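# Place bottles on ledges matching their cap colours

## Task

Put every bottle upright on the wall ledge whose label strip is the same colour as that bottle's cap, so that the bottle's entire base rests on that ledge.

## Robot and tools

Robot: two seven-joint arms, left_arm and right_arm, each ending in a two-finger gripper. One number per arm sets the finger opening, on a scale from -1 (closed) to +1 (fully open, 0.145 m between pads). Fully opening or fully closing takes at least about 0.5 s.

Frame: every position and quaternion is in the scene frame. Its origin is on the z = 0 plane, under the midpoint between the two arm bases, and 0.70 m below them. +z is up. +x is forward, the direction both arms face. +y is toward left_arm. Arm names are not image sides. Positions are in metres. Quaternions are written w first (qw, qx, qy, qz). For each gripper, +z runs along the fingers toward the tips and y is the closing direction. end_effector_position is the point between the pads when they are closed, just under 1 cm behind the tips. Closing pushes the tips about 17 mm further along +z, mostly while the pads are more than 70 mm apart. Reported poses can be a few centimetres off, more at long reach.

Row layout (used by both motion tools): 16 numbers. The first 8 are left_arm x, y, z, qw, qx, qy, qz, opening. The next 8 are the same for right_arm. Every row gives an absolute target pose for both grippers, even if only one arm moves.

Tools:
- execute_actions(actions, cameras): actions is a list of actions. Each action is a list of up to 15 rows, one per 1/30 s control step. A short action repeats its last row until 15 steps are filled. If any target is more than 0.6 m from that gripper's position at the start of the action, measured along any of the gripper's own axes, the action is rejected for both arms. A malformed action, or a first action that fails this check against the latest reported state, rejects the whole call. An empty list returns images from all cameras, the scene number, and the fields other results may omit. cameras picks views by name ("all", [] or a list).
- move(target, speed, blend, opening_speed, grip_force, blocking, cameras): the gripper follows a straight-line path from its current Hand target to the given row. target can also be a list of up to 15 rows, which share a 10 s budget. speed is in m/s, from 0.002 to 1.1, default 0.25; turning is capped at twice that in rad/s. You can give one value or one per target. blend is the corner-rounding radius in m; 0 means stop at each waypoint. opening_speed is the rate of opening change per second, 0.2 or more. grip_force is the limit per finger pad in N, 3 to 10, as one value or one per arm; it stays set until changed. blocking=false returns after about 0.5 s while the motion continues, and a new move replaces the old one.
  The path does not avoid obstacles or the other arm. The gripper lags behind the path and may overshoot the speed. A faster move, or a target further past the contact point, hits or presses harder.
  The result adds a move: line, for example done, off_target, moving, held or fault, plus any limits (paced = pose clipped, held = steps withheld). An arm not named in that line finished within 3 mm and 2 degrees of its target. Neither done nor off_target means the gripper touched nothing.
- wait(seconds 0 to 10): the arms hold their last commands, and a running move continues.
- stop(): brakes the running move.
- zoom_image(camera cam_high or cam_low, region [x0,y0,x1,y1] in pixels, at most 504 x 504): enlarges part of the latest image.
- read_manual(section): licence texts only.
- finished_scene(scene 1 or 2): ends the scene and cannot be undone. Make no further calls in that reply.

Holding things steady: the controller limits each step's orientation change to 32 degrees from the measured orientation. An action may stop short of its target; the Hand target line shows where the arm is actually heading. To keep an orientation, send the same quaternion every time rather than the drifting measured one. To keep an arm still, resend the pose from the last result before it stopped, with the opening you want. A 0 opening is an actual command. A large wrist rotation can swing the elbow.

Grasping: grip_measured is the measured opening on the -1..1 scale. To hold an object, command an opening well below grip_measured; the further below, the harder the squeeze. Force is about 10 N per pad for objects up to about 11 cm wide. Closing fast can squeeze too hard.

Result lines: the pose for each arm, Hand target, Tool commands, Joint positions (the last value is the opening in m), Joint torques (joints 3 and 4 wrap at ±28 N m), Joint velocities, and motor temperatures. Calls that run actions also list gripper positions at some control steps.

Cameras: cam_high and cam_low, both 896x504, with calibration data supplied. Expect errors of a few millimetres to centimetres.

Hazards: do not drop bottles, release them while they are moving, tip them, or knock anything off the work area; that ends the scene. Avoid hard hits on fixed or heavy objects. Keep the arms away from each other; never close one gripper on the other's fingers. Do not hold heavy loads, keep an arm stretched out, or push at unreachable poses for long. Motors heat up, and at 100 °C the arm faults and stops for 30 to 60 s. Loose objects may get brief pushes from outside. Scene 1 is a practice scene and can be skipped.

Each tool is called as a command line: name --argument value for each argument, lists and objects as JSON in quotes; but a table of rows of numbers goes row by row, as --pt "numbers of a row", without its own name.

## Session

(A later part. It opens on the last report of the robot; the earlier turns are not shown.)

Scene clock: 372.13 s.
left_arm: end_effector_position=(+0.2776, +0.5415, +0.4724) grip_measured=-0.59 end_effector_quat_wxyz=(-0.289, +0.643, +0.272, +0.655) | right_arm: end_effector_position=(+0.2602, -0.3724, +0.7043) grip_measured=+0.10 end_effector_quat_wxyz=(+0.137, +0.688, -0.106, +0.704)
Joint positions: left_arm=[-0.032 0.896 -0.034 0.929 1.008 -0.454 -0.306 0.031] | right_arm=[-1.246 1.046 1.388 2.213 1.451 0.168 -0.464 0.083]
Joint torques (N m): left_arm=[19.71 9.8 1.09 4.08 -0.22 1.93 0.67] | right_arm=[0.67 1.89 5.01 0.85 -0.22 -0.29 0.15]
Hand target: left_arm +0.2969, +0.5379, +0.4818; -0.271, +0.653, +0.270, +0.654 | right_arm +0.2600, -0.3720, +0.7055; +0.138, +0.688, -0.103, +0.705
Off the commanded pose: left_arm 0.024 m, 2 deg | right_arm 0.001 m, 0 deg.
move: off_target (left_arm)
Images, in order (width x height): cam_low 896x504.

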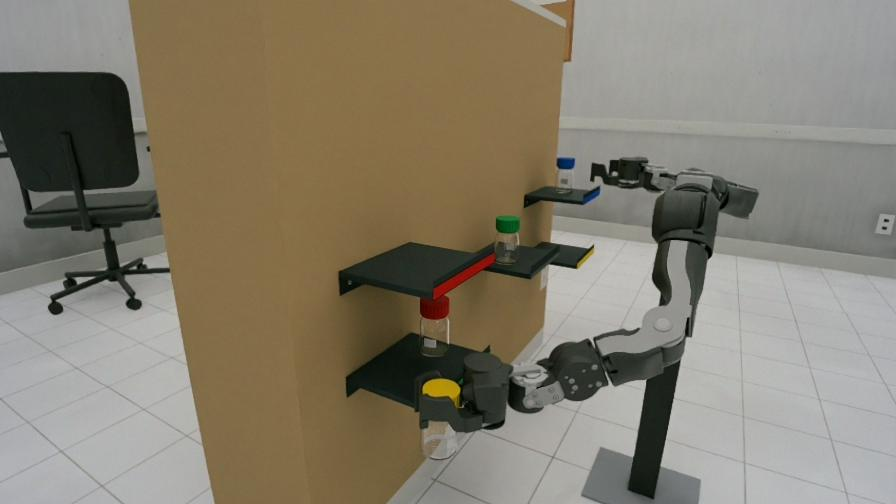

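move --pt "0.235 0.52 0.48 -0.2706 0.6533 0.2706 0.6533 -0.8 0.26 -0.372 0.7055 0.138 0.688 -0.103 0.705 0.1" --pt "0.24 0.38 0.44 -0.1228 0.6964 0.1228 0.6964 -0.8 0.26 -0.372 0.7055 0.138 0.688 -0.103 0.705 0.1" --pt "0.27 0.217 0.44 0 0.7071 0 0.7071 -0.8 0.26 -0.372 0.7055 0.138 0.688 -0.103 0.705 0.1" --pt "0.34 0.217 0.46 0 0.7071 0 0.7071 -0.8 0.26 -0.372 0.7055 0.138 0.688 -0.103 0.705 0.1" --blend '[0,0.03,0.03,0]' --cameras '["cam_low","cam_high"]'

Scene clock: 389.47 s.
left_arm: end_effector_position=(+0.3395, +0.2174, +0.4594) grip_measured=-0.59 end_effector_quat_wxyz=(-0.001, +0.709, +0.001, +0.705) | right_arm: end_effector_position=(+0.2602, -0.3724, +0.7043) grip_measured=+0.10 end_effector_quat_wxyz=(+0.137, +0.688, -0.106, +0.704)
Joint positions: left_arm=[-0.098 0.665 -0.403 1.614 0.585 -0.297 -0.362 0.031] | right_arm=[-1.246 1.046 1.388 2.213 1.451 0.168 -0.464 0.083]
Joint torques (N m): left_arm=[4.71 3.36 1.58 4.01 -0.06 -0.8 0.21] | right_arm=[0.59 1.94 4.98 0.8 -0.24 -0.27 0.14]
Motor temperatures (°C): left_arm=[35 24 23 21 21 28 21] | right_arm=[21 22 25 19 20 20 21]
Hand target: left_arm +0.3400, +0.2170, +0.4600; +0.000, +0.707, +0.000, +0.707 | right_arm +0.2600, -0.3720, +0.7055; +0.138, +0.688, -0.103, +0.705
Off the commanded pose: left_arm 0.001 m, 0 deg | right_arm 0.001 m, 0 deg.
move: done

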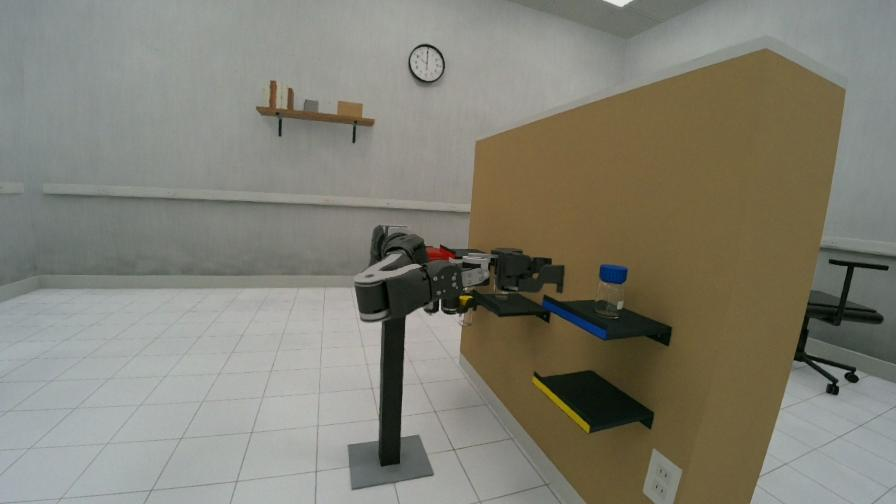

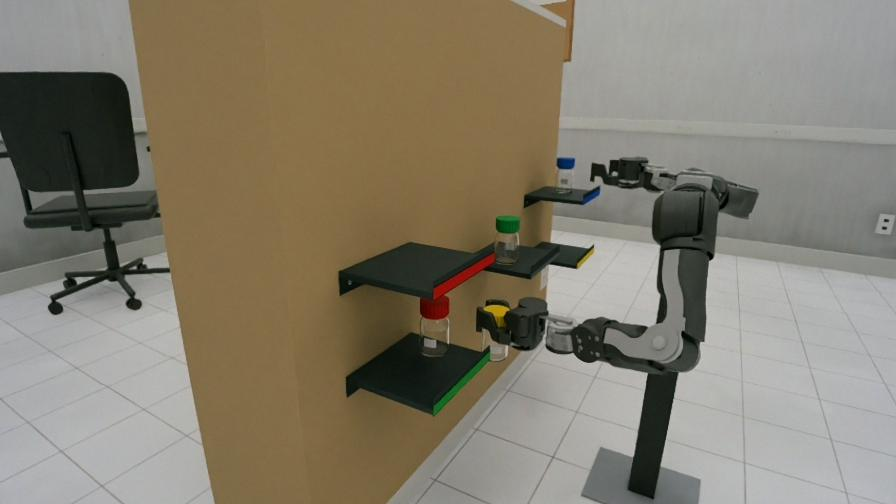

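move --pt "0.34 0.217 0.70 0 0.7071 0 0.7071 -0.8 0.20 -0.38 0.53 0.183 0.683 -0.183 0.683 0.3" --pt "0.345 0.13 0.735 0.0616 0.7044 -0.0616 0.7044 -0.8 0.25 -0.54 0.48 0.2706 0.6533 -0.2706 0.6533 0.3" --pt "0.36 -0.06 0.735 0.1106 0.6984 -0.1106 0.6984 -0.8 0.24 -0.36 0.46 0.1228 0.6964 -0.1228 0.6964 0.3" --blend '[0.03,0.03,0]' --cameras '["all"]'

Scene clock: 414.00 s.
left_arm: end_effector_position=(+0.3596, -0.0604, +0.7334) grip_measured=-0.59 end_effector_quat_wxyz=(+0.111, +0.701, -0.113, +0.696) | right_arm: end_effector_position=(+0.2403, -0.3594, +0.4598) grip_measured=+0.30 end_effector_quat_wxyz=(+0.121, +0.698, -0.121, +0.696)
Joint positions: left_arm=[1.103 0.016 -0.92 1.84 1.189 0.693 -1.21 0.031] | right_arm=[-0.671 0.796 0.054 1.665 0.778 -0.563 -0.379 0.098]
Joint torques (N m): left_arm=[9.06 -1.31 2.21 1.77 -0.46 -0.46 0.12] | right_arm=[0.62 3.92 3.15 2.82 -0.13 -0.47 -0.13]
Motor temperatures (°C): left_arm=[27 23 23 22 21 26 21] | right_arm=[21 23 25 19 20 20 21]
Hand target: left_arm +0.3599, -0.0601, +0.7351; +0.111, +0.698, -0.111, +0.698 | right_arm +0.2400, -0.3600, +0.4601; +0.123, +0.696, -0.123, +0.696
Off the commanded pose: left_arm 0.002 m, 0 deg | right_arm 0.001 m, 0 deg.
move: done

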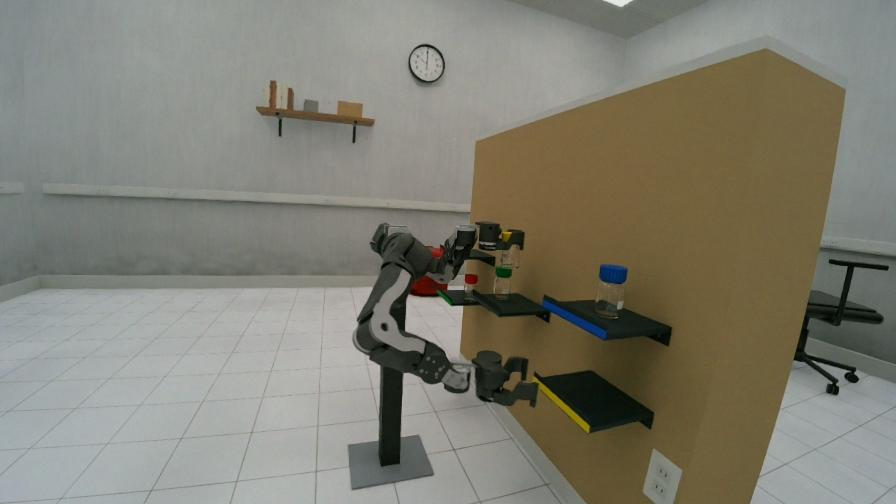

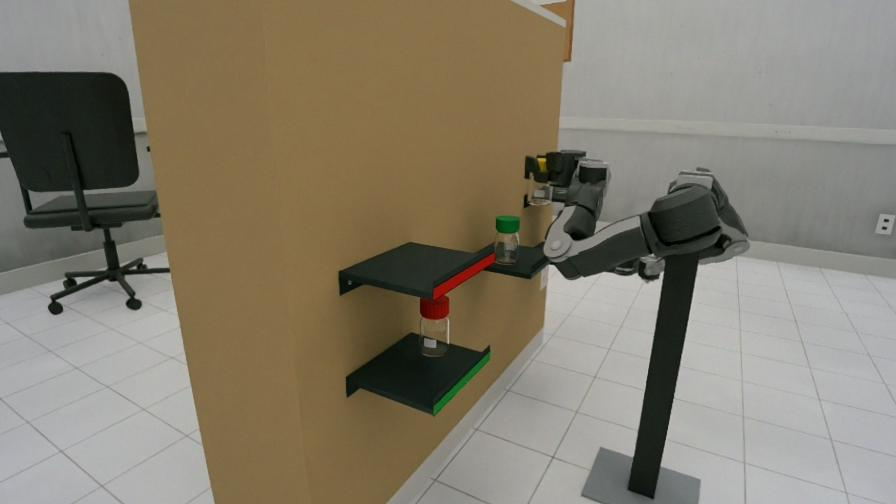

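move --pt "0.405 -0.08 0.735 0.1106 0.6984 -0.1106 0.6984 -0.8 0.25 -0.30 0.50 0.1228 0.6964 -0.1228 0.6964 0.3" --pt "0.405 -0.08 0.628 0.1106 0.6984 -0.1106 0.6984 -0.8 0.25 -0.30 0.50 0.1228 0.6964 -0.1228 0.6964 0.3" --pt "0.405 -0.08 0.609 0.1106 0.6984 -0.1106 0.6984 -0.8 0.25 -0.30 0.50 0.1228 0.6964 -0.1228 0.6964 0.3" --blend '[0.01,0.003,0]' --speed '[0.2,0.2,0.03]' --cameras '["all"]'

zoom_image --camera "cam_high" --region '[420, 180, 700, 420]'

Scene clock: 432.10 s.
left_arm: end_effector_position=(+0.4048, -0.0801, +0.6098) grip_measured=-0.59 end_effector_quat_wxyz=(+0.111, +0.700, -0.109, +0.697) | right_arm: end_effector_position=(+0.2507, -0.2995, +0.5021) grip_measured=+0.30 end_effector_quat_wxyz=(+0.120, +0.694, -0.122, +0.699)
Joint positions: left_arm=[0.945 0.073 -1.209 1.485 0.914 0.198 -0.915 0.031] | right_arm=[-0.663 0.741 0.017 1.995 0.606 -0.327 -0.63 0.098]
Joint torques (N m): left_arm=[8.74 -1.46 1.92 2.86 -0.47 -0.68 0.21] | right_arm=[0.44 2.99 1.87 2.97 -0.27 -0.24 -0.11]
Hand target: left_arm +0.4050, -0.0800, +0.6089; +0.111, +0.699, -0.111, +0.698 | right_arm +0.2500, -0.3000, +0.5001; +0.123, +0.696, -0.123, +0.696
Off the commanded pose: left_arm 0.001 m, 0 deg | right_arm 0.002 m, 1 deg.
move: done

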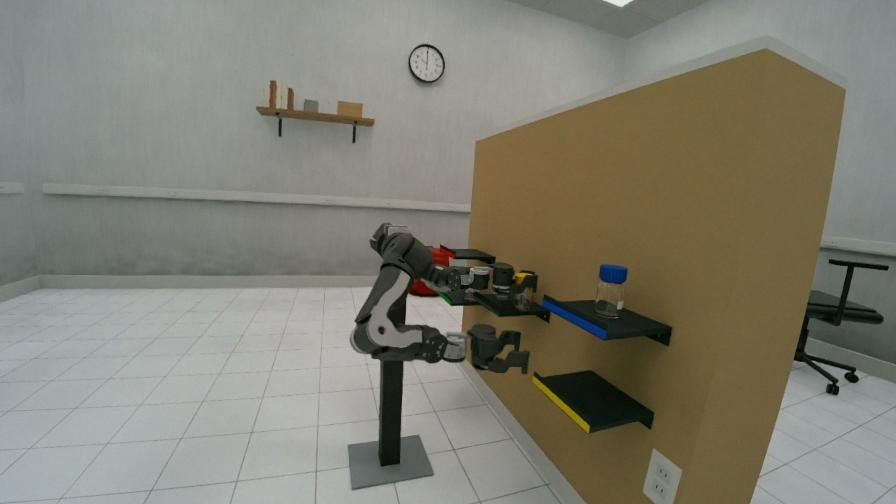

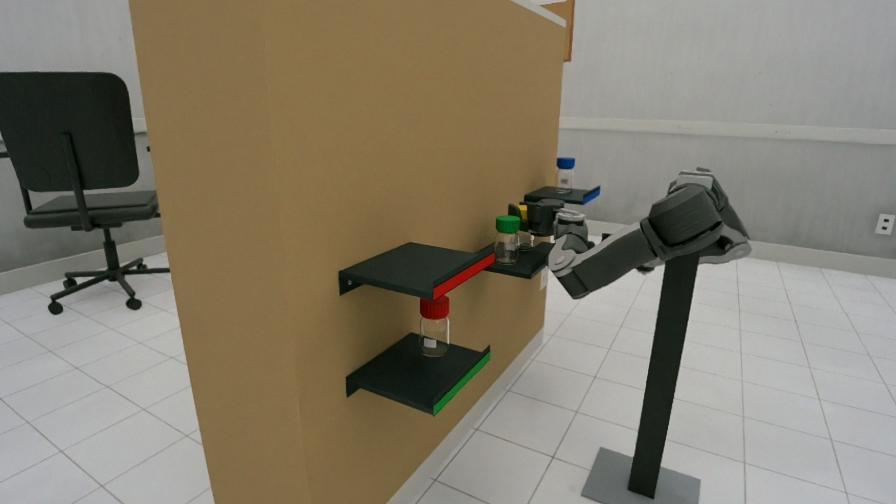

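Scaled by 1.800 from the camera's 896x504 image, which has a finer 1280x720 frame.

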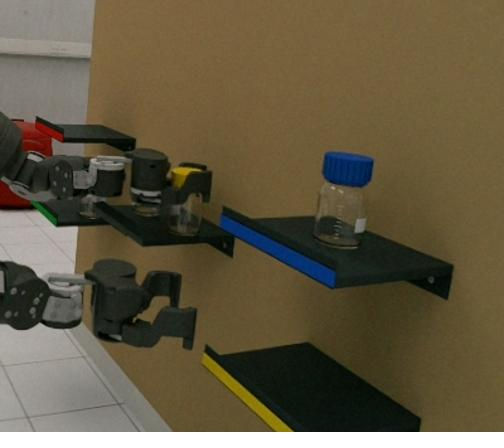

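move --target '[0.405,-0.08,0.601,0.1106,0.6984,-0.1106,0.6984,-0.8,0.25,-0.30,0.50,0.1228,0.6964,-0.1228,0.6964,0.3]' --speed 0.03

Scene clock: 437.50 s.
left_arm: end_effector_position=(+0.4049, -0.0804, +0.6096) grip_measured=-0.59 end_effector_quat_wxyz=(+0.113, +0.691, -0.106, +0.706) | right_arm: end_effector_position=(+0.2507, -0.2995, +0.5021) grip_measured=+0.30 end_effector_quat_wxyz=(+0.120, +0.694, -0.122, +0.699)
Joint positions: left_arm=[0.942 0.074 -1.222 1.475 0.893 0.162 -0.911 0.031] | right_arm=[-0.663 0.741 0.017 1.995 0.606 -0.327 -0.63 0.098]
Joint torques (N m): left_arm=[6.71 -1.02 1.32 1.96 -0.12 -0.38 0.27] | right_arm=[0.51 3.05 1.88 2.91 -0.3 -0.24 -0.13]
Hand target: left_arm +0.4049, -0.0800, +0.6011; +0.111, +0.698, -0.111, +0.698 | right_arm +0.2500, -0.3000, +0.5001; +0.123, +0.696, -0.123, +0.696
Off the commanded pose: left_arm 0.009 m, 1 deg | right_arm 0.002 m, 1 deg.
move: off_target (left_arm)

move --pt "0.405 -0.08 0.6088 0.1106 0.6984 -0.1106 0.6984 -0.8 0.25 -0.30 0.50 0.1228 0.6964 -0.1228 0.6964 0.2" --pt "0.405 -0.08 0.6088 0.1106 0.6984 -0.1106 0.6984 -0.1 0.25 -0.30 0.50 0.1228 0.6964 -0.1228 0.6964 0.2" --pt "0.27 -0.036 0.6088 0.1106 0.6984 -0.1106 0.6984 -0.1 0.25 -0.30 0.50 0.1228 0.6964 -0.1228 0.6964 0.2" --opening_speed 1 --cameras '["all"]'

zoom_image --camera "cam_high" --region '[420, 180, 700, 420]'

zoom_image --camera "cam_low" --region '[400, 140, 640, 360]'

Scene clock: 458.03 s.
left_arm: end_effector_position=(+0.2692, -0.0375, +0.6101) grip_measured=-0.10 end_effector_quat_wxyz=(+0.116, +0.697, -0.111, +0.699) | right_arm: end_effector_position=(+0.2507, -0.2995, +0.5021) grip_measured=+0.20 end_effector_quat_wxyz=(+0.120, +0.694, -0.122, +0.699)
Joint positions: left_arm=[0.656 0.279 -1.356 2.189 0.763 0.376 -1.321 0.068] | right_arm=[-0.663 0.741 0.017 1.995 0.606 -0.327 -0.63 0.09]
Joint torques (N m): left_arm=[4.97 -0.83 1.62 3.34 -0.41 -0.14 -0.05] | right_arm=[0.62 3.02 1.87 3.03 -0.26 -0.23 -0.09]
Hand target: left_arm +0.2699, -0.0361, +0.6088; +0.111, +0.698, -0.111, +0.698 | right_arm +0.2500, -0.3000, +0.5001; +0.123, +0.696, -0.123, +0.696
Off the commanded pose: left_arm 0.002 m, 1 deg | right_arm 0.002 m, 1 deg.
move: done

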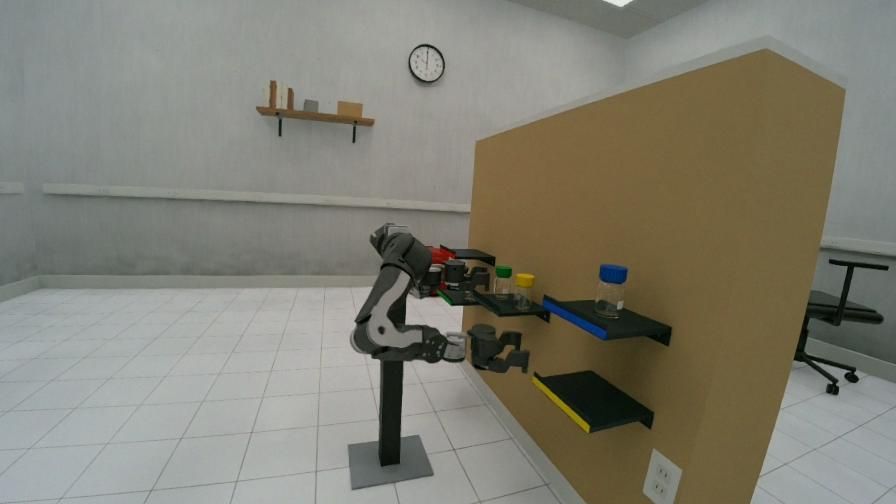

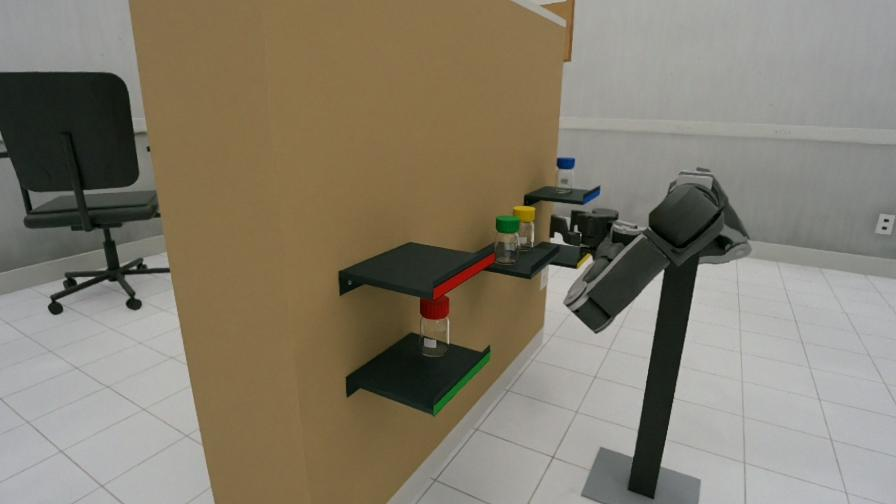

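Scaled by 1.800 from the camera's 896x504 image, which has a finer 1280x720 frame.

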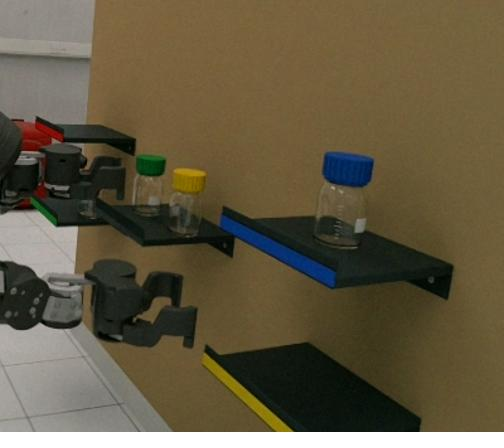

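Scaled by 2.100 from the camera's 896x504 image, which has a finer 1280x720 frame.

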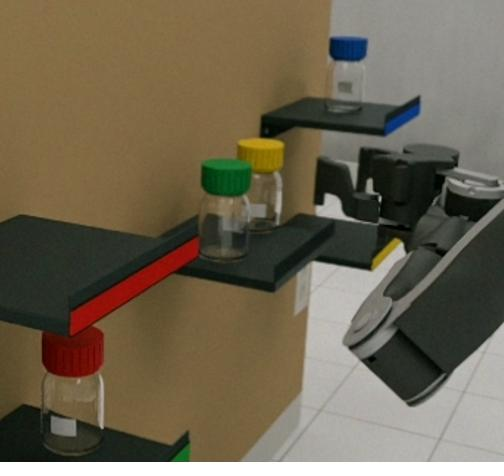

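move --pt "0.255 0.12 0.575 0 0.7071 0 0.7071 0.25 0.26 -0.28 0.60 0.0616 0.7044 -0.0616 0.7044 0.15" --pt "0.283 0.275 0.513 -0.1228 0.6964 0.1228 0.6964 0.25 0.28 -0.109 0.611 -0.0616 0.7044 0.0616 0.7044 0.15" --pt "0.408 0.319 0.513 -0.1228 0.6964 0.1228 0.6964 0.25 0.40 -0.088 0.611 -0.0616 0.7044 0.0616 0.7044 0.15" --blend '[0.02,0,0]' --cameras '["all"]'

zoom_image --camera "cam_high" --region '[420, 180, 700, 420]'

zoom_image --camera "cam_low" --region '[340, 160, 620, 420]'

Scene clock: 484.03 s.
left_arm: end_effector_position=(+0.4083, +0.3205, +0.5168) grip_measured=+0.25 end_effector_quat_wxyz=(-0.124, +0.692, +0.126, +0.700) | right_arm: end_effector_position=(+0.4008, -0.0903, +0.6126) grip_measured=+0.15 end_effector_quat_wxyz=(-0.058, +0.704, +0.059, +0.706)
Joint positions: left_arm=[0.675 1.005 -1.158 1.41 1.162 -0.439 -0.753 0.094] | right_arm=[0.551 0.516 -0.678 1.883 0.778 0.372 -0.637 0.087]
Joint torques (N m): left_arm=[6.66 3.71 2.15 1.61 -0.11 -0.37 0.29] | right_arm=[4.92 0.51 2 2.99 -0.25 -0.47 0.17]
Hand target: left_arm +0.4080, +0.3190, +0.5130; -0.123, +0.696, +0.123, +0.696 | right_arm +0.4000, -0.0881, +0.6110; -0.062, +0.704, +0.062, +0.704
Off the commanded pose: left_arm 0.004 m, 1 deg | right_arm 0.003 m, 1 deg.
move: off_target (left_arm)

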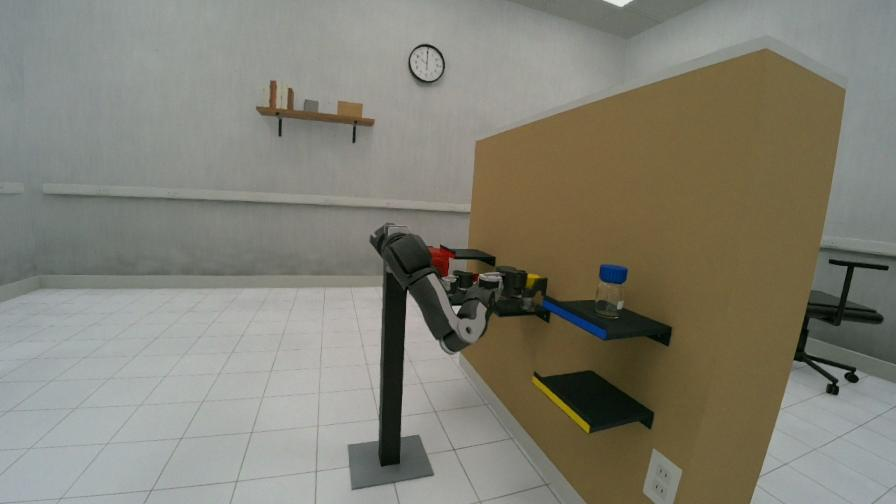

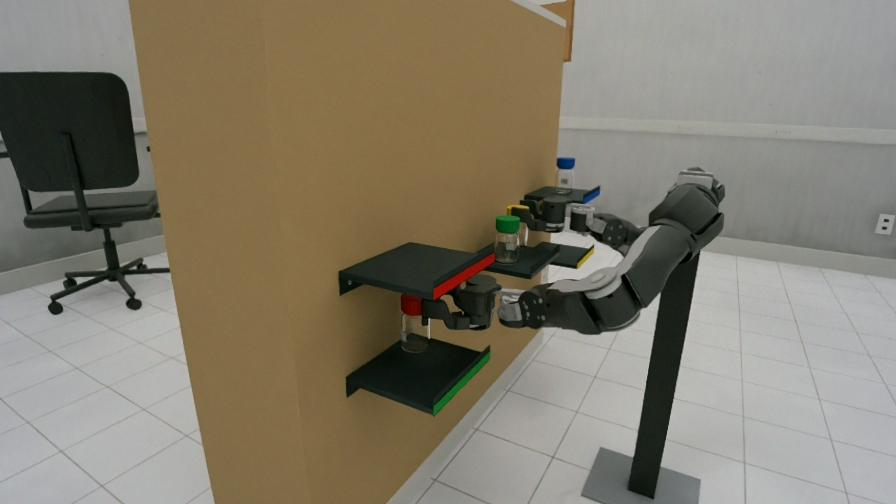

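Scaled by 1.800 from the camera's 896x504 image, which has a finer 1280x720 frame.

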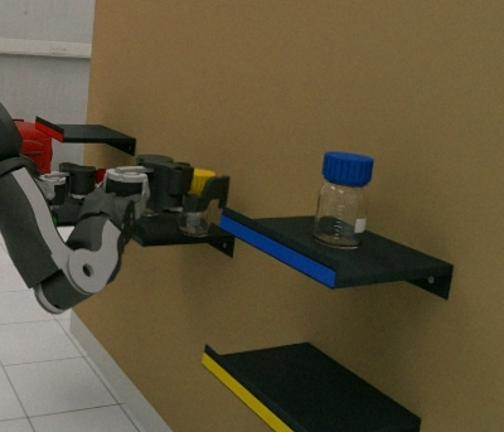

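Scaled by 1.800 from the camera's 896x504 image, which has a finer 1280x720 frame.

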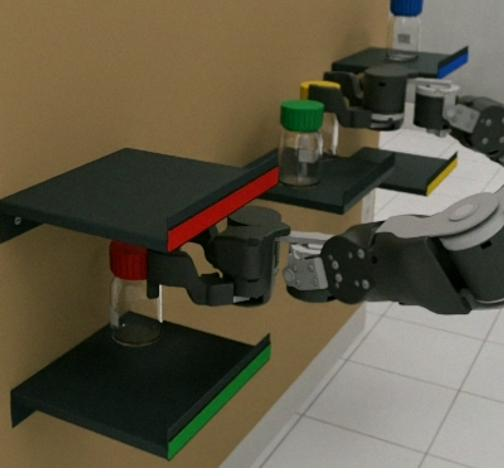

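move --pt "0.283 0.275 0.513 -0.1228 0.6964 0.1228 0.6964 0.4 0.40 -0.088 0.611 -0.0616 0.7044 0.0616 0.7044 0.15" --pt "0.283 0.275 0.513 -0.1228 0.6964 0.1228 0.6964 0.4 0.40 -0.088 0.611 -0.0616 0.7044 0.0616 0.7044 -0.8" --opening_speed 1.5 --cameras '["all"]'

zoom_image --camera "cam_high" --region '[420, 220, 620, 360]'

zoom_image --camera "cam_low" --region '[340, 160, 620, 420]'

Scene clock: 513.33 s.
left_arm: end_effector_position=(+0.2831, +0.2736, +0.5127) grip_measured=+0.40 end_effector_quat_wxyz=(-0.121, +0.698, +0.121, +0.696) | right_arm: end_effector_position=(+0.4005, -0.0890, +0.6128) grip_measured=-0.27 end_effector_quat_wxyz=(-0.061, +0.703, +0.060, +0.706)
Joint positions: left_arm=[0.291 1.255 -1.198 2.01 0.799 -0.577 -1.261 0.105] | right_arm=[0.55 0.514 -0.678 1.883 0.778 0.371 -0.633 0.055]
Joint torques (N m): left_arm=[3.71 4.92 2.15 2.74 -0.35 -0.34 -0.05] | right_arm=[4.79 0.8 2.26 3.03 -0.24 -0.43 0.09]
Hand target: left_arm +0.2831, +0.2750, +0.5131; -0.123, +0.696, +0.123, +0.696 | right_arm +0.4000, -0.0879, +0.6111; -0.062, +0.704, +0.062, +0.705
Off the commanded pose: left_arm 0.001 m, 0 deg | right_arm 0.002 m, 0 deg.
move: done

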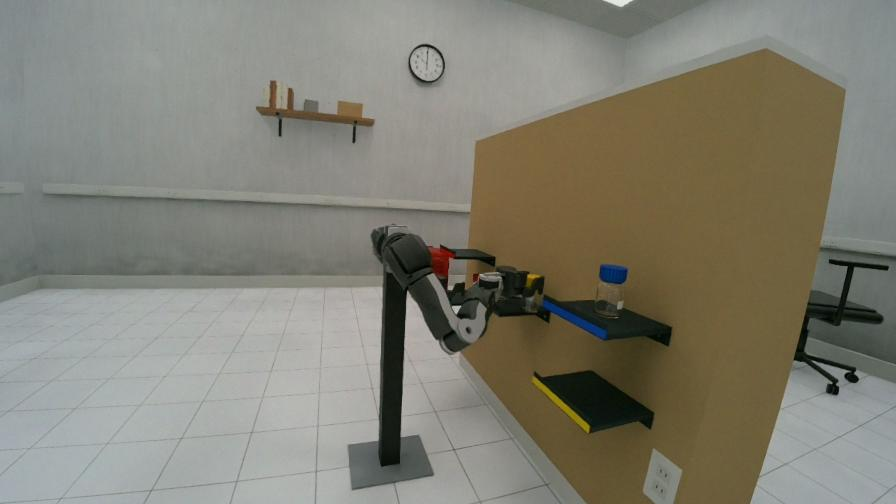

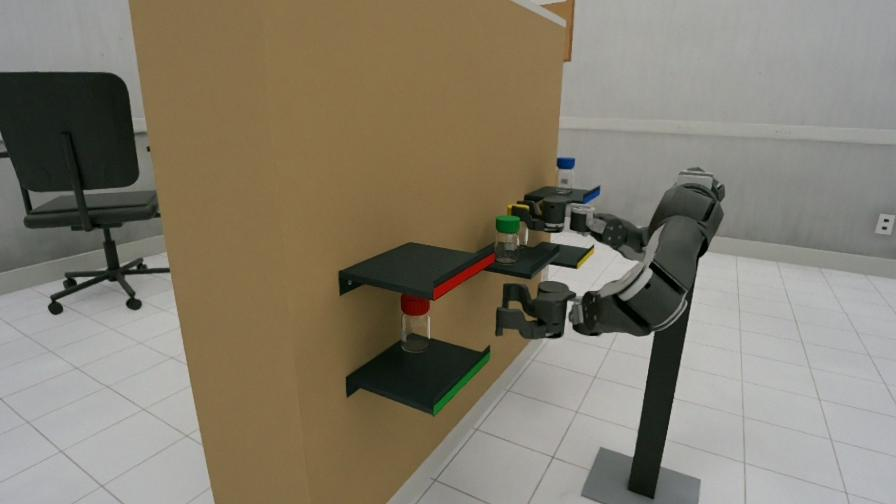

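Scaled by 2.520 from the camera's 896x504 image, which has a finer 1280x720 frame.

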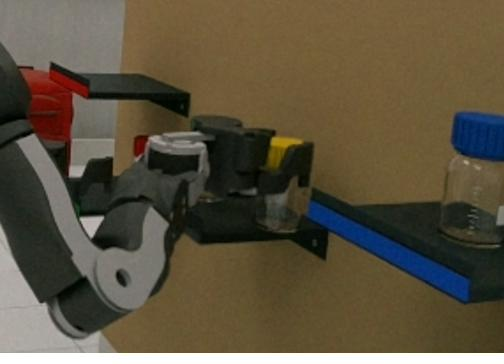

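Scaled by 1.800 from the camera's 896x504 image, which has a finer 1280x720 frame.

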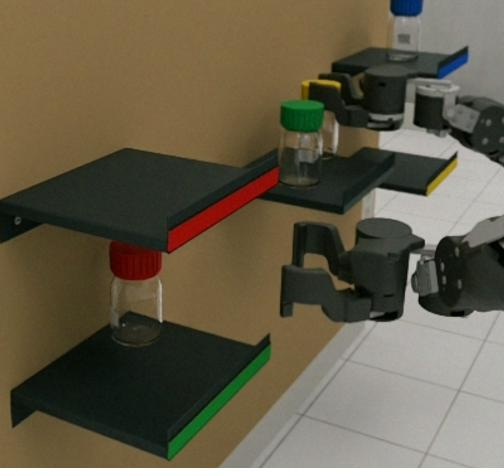

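move --pt "0.30 0.29 0.512 -0.1228 0.6964 0.1228 0.6964 0.45 0.40 -0.088 0.665 -0.0616 0.7044 0.0616 0.7044 -0.8" --pt "0.450 0.345 0.512 -0.1228 0.6964 0.1228 0.6964 0.45 0.285 -0.11 0.665 -0.0616 0.7044 0.0616 0.7044 -0.8" --blend '[0.005,0]' --speed 0.15 --cameras '["all"]'

zoom_image --camera "cam_low" --region '[340, 160, 620, 420]'

zoom_image --camera "cam_high" --region '[420, 200, 620, 340]'

Scene clock: 557.40 s.
left_arm: end_effector_position=(+0.4447, +0.3477, +0.5138) grip_measured=+0.46 end_effector_quat_wxyz=(-0.122, +0.688, +0.117, +0.705) | right_arm: end_effector_position=(+0.2868, -0.1103, +0.6625) grip_measured=-0.27 end_effector_quat_wxyz=(-0.084, +0.617, +0.070, +0.780)
Joint positions: left_arm=[0.784 0.898 -1.175 1.09 1.24 -0.449 -0.51 0.109] | right_arm=[0.113 0.783 -0.499 2.44 0.647 0.224 -0.694 0.055]
Joint torques (N m): left_arm=[12.57 -0.3 2.73 -0.92 0.19 0.57 -0.16] | right_arm=[2.57 2.7 2.22 3.15 -0.51 -0.64 0.15]
Hand target: left_arm +0.4496, +0.3450, +0.5122; -0.123, +0.696, +0.123, +0.697 | right_arm +0.2860, -0.1099, +0.6646; -0.086, +0.611, +0.070, +0.784
Off the commanded pose: left_arm 0.006 m, 2 deg | right_arm 0.003 m, 14 deg.
joint sent to its limit (right arm) — joint 4 (elbow), upper limit, where the elbow is as bent as it goes. The joint targets are off in orientation, not in position.
move: off_target (left_arm, right_arm)

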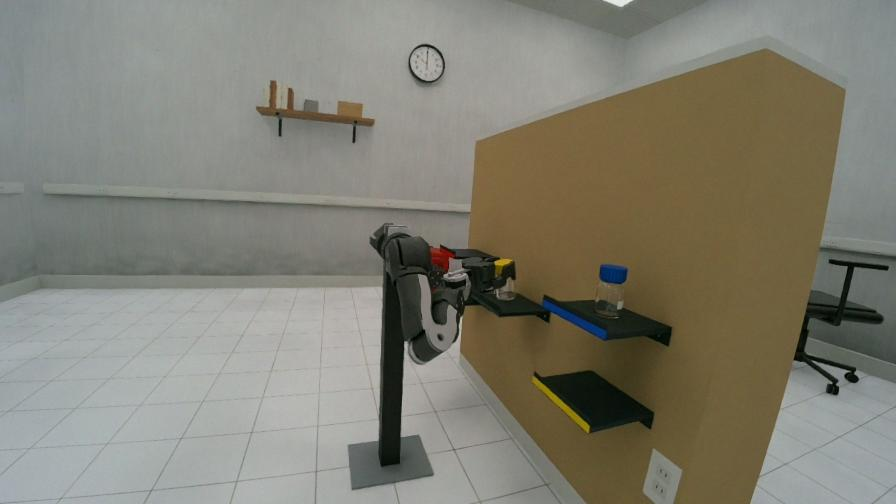

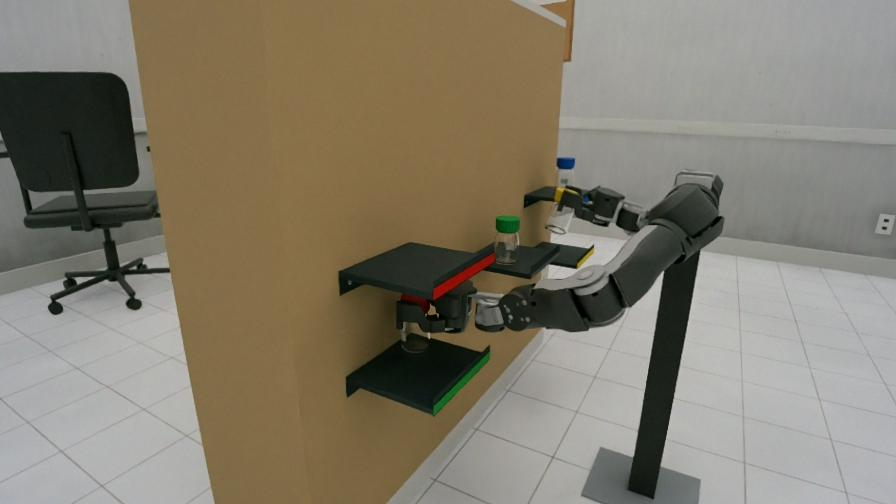

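Scaled by 1.800 from the camera's 896x504 image, which has a finer 1280x720 frame.

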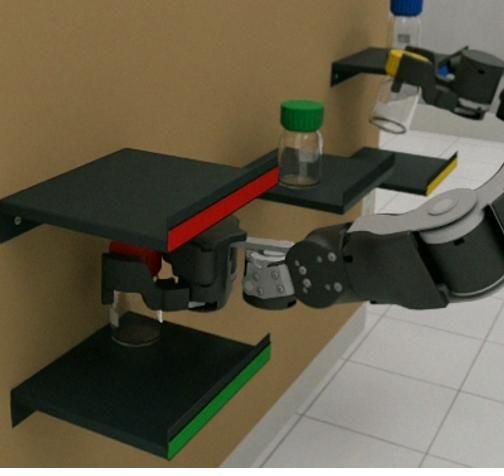

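Scaled by 2.520 from the camera's 896x504 image, which has a finer 1280x720 frame.

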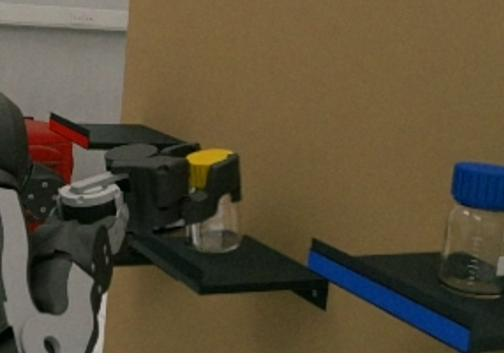

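move --pt "0.443 0.343 0.512 -0.1228 0.6964 0.1228 0.6964 0.45 0.265 -0.24 0.62 0.0616 0.7044 -0.0616 0.7044 -0.8" --pt "0.443 0.343 0.512 -0.1228 0.6964 0.1228 0.6964 -0.8 0.26 -0.36 0.553 0.1228 0.6964 -0.1228 0.6964 -0.8" --opening_speed 1.5 --cameras '["all"]'

zoom_image --camera "cam_low" --region '[340, 160, 620, 420]'

Scene clock: 571.90 s.
left_arm: end_effector_position=(+0.4434, +0.3420, +0.5130) grip_measured=-0.45 end_effector_quat_wxyz=(-0.121, +0.695, +0.121, +0.698) | right_arm: end_effector_position=(+0.2592, -0.3601, +0.5482) grip_measured=-0.27 end_effector_quat_wxyz=(+0.124, +0.703, -0.124, +0.689)
Joint positions: left_arm=[0.783 0.903 -1.175 1.13 1.242 -0.421 -0.546 0.042] | right_arm=[-0.822 0.872 0.424 2.007 0.927 -0.208 -0.438 0.055]
Joint torques (N m): left_arm=[8.35 4 2.66 1.47 -0.08 -0.52 0.02] | right_arm=[1.28 3.68 4.92 3.22 -0.21 -0.74 0.17]
Hand target: left_arm +0.4430, +0.3430, +0.5121; -0.123, +0.696, +0.123, +0.696 | right_arm +0.2600, -0.3599, +0.5530; +0.123, +0.696, -0.123, +0.696
Off the commanded pose: left_arm 0.001 m, 0 deg | right_arm 0.005 m, 1 deg.
move: off_target (right_arm)

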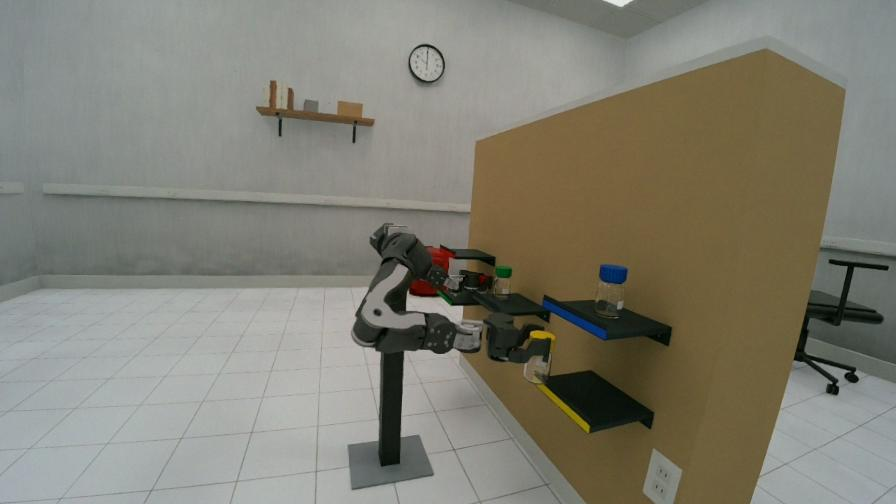

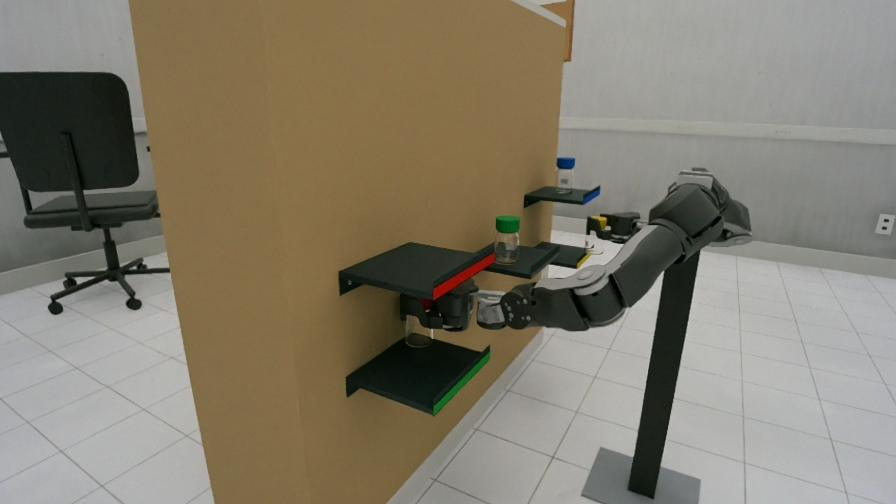

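Scaled by 1.800 from the camera's 896x504 image, which has a finer 1280x720 frame.

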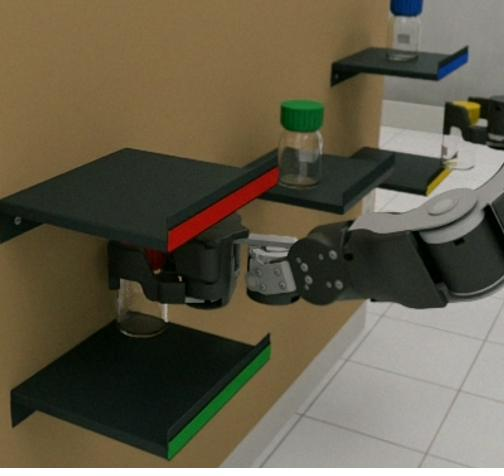

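move --pt "0.443 0.343 0.546 -0.1228 0.6964 0.1228 0.6964 -0.8 0.248 -0.36 0.56 0.1228 0.6964 -0.1228 0.6964 -0.8" --pt "0.255 0.275 0.546 -0.1228 0.6964 0.1228 0.6964 -0.8 0.40 -0.405 0.56 0.1228 0.6964 -0.1228 0.6964 -0.8" --blend '[0.005,0]' --speed 0.2 --cameras '["all"]'

zoom_image --camera "cam_high" --region '[420, 200, 700, 440]'

zoom_image --camera "cam_low" --region '[340, 160, 620, 420]'

Scene clock: 587.73 s.
left_arm: end_effector_position=(+0.2545, +0.2741, +0.5441) grip_measured=-0.56 end_effector_quat_wxyz=(-0.122, +0.700, +0.122, +0.693) | right_arm: end_effector_position=(+0.3995, -0.4063, +0.5598) grip_measured=-0.27 end_effector_quat_wxyz=(+0.124, +0.697, -0.127, +0.695)
Joint positions: left_arm=[0.298 1.433 -1.262 2.226 0.77 -0.596 -1.368 0.033] | right_arm=[0.25 0.957 -0.215 1.331 0.98 -0.059 -0.28 0.055]
Joint torques (N m): left_arm=[3.34 5.13 2.03 2.8 -0.53 -0.33 -0.04] | right_arm=[4.81 6.76 3.14 2.44 -0.19 -0.57 0.19]
Hand target: left_arm +0.2550, +0.2750, +0.5460; -0.123, +0.696, +0.123, +0.696 | right_arm +0.4000, -0.4051, +0.5599; +0.123, +0.696, -0.123, +0.696
Off the commanded pose: left_arm 0.002 m, 1 deg | right_arm 0.001 m, 0 deg.
move: done

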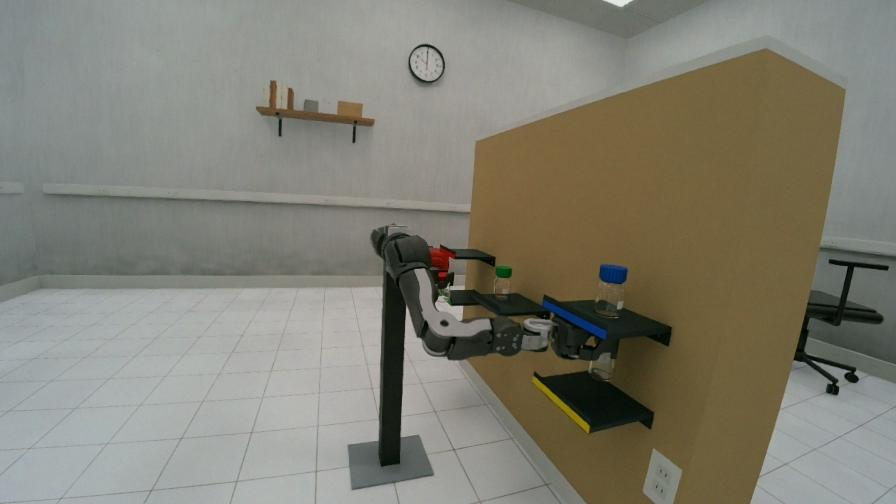

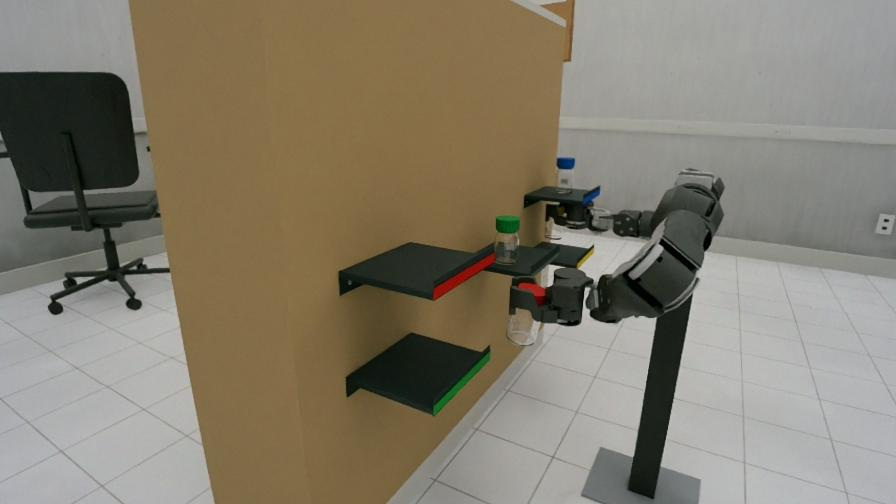

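Scaled by 1.800 from the camera's 896x504 image, which has a finer 1280x720 frame.

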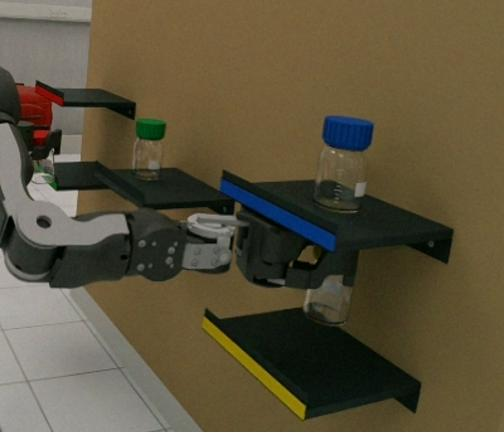

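Scaled by 1.800 from the camera's 896x504 image, which has a finer 1280x720 frame.

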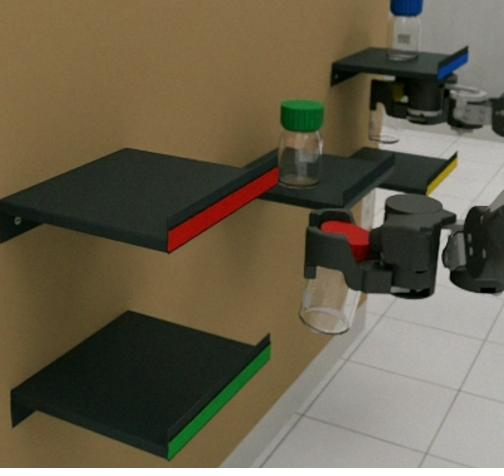

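move --pt "0.245 0.33 0.60 -0.1228 0.6964 0.1228 0.6964 -0.8 0.40 -0.405 0.526 0.1228 0.6964 -0.1228 0.6964 -0.8" --pt "0.25 0.38 0.757 -0.1228 0.6964 0.1228 0.6964 -0.8 0.40 -0.405 0.510 0.1228 0.6964 -0.1228 0.6964 -0.8" --blend '[0.02,0]' --cameras '["all"]'

zoom_image --camera "cam_high" --region '[420, 200, 700, 440]'

Scene clock: 601.00 s.
left_arm: end_effector_position=(+0.2515, +0.3798, +0.7553) grip_measured=-0.58 end_effector_quat_wxyz=(-0.196, +0.690, +0.119, +0.686) | right_arm: end_effector_position=(+0.4000, -0.4071, +0.5157) grip_measured=-0.27 end_effector_quat_wxyz=(+0.126, +0.691, -0.123, +0.701)
Joint positions: left_arm=[1.985 2.009 -1.519 2.213 1.584 0.496 -0.628 0.032] | right_arm=[0.258 0.841 -0.245 1.156 0.883 -0.21 -0.2 0.055]
Joint torques (N m): left_arm=[1.86 -2.04 3.49 -0.44 -0.11 -0.65 0.13] | right_arm=[4.23 5.1 2.07 2.02 0.06 -0.29 0.17]
Hand target: left_arm +0.2510, +0.3801, +0.7572; -0.194, +0.688, +0.120, +0.689 | right_arm +0.3999, -0.4050, +0.5100; +0.123, +0.696, -0.123, +0.696
Off the commanded pose: left_arm 0.002 m, 8 deg | right_arm 0.006 m, 1 deg.
joint sent to its limit (left arm) — joint 1 (shoulder pitch), upper limit; joint 2 (shoulder roll), upper limit; joint 5 (forearm roll), upper limit. The joint targets are off in orientation, not in position.
move: off_target (left_arm, right_arm)

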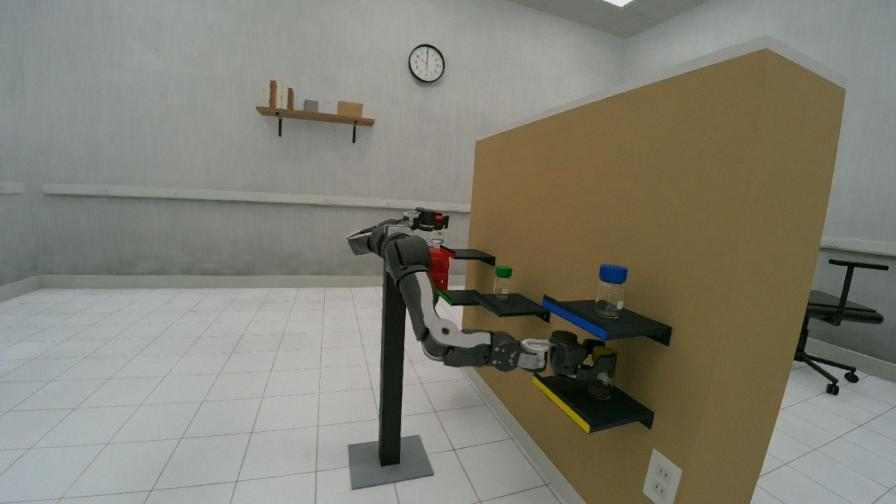

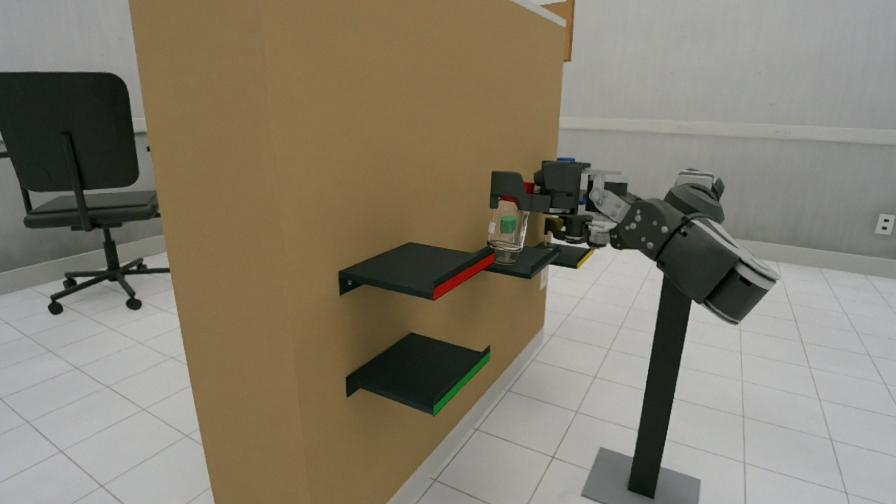

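Scaled by 1.800 from the camera's 896x504 image, which has a finer 1280x720 frame.

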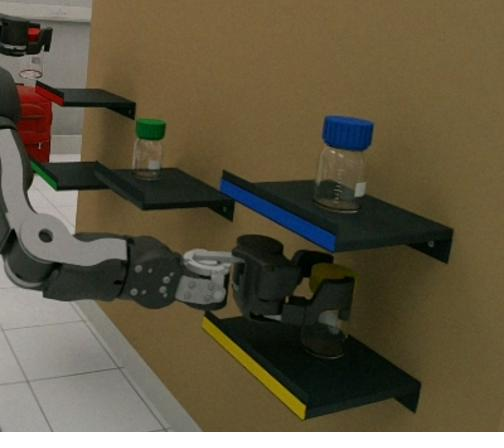

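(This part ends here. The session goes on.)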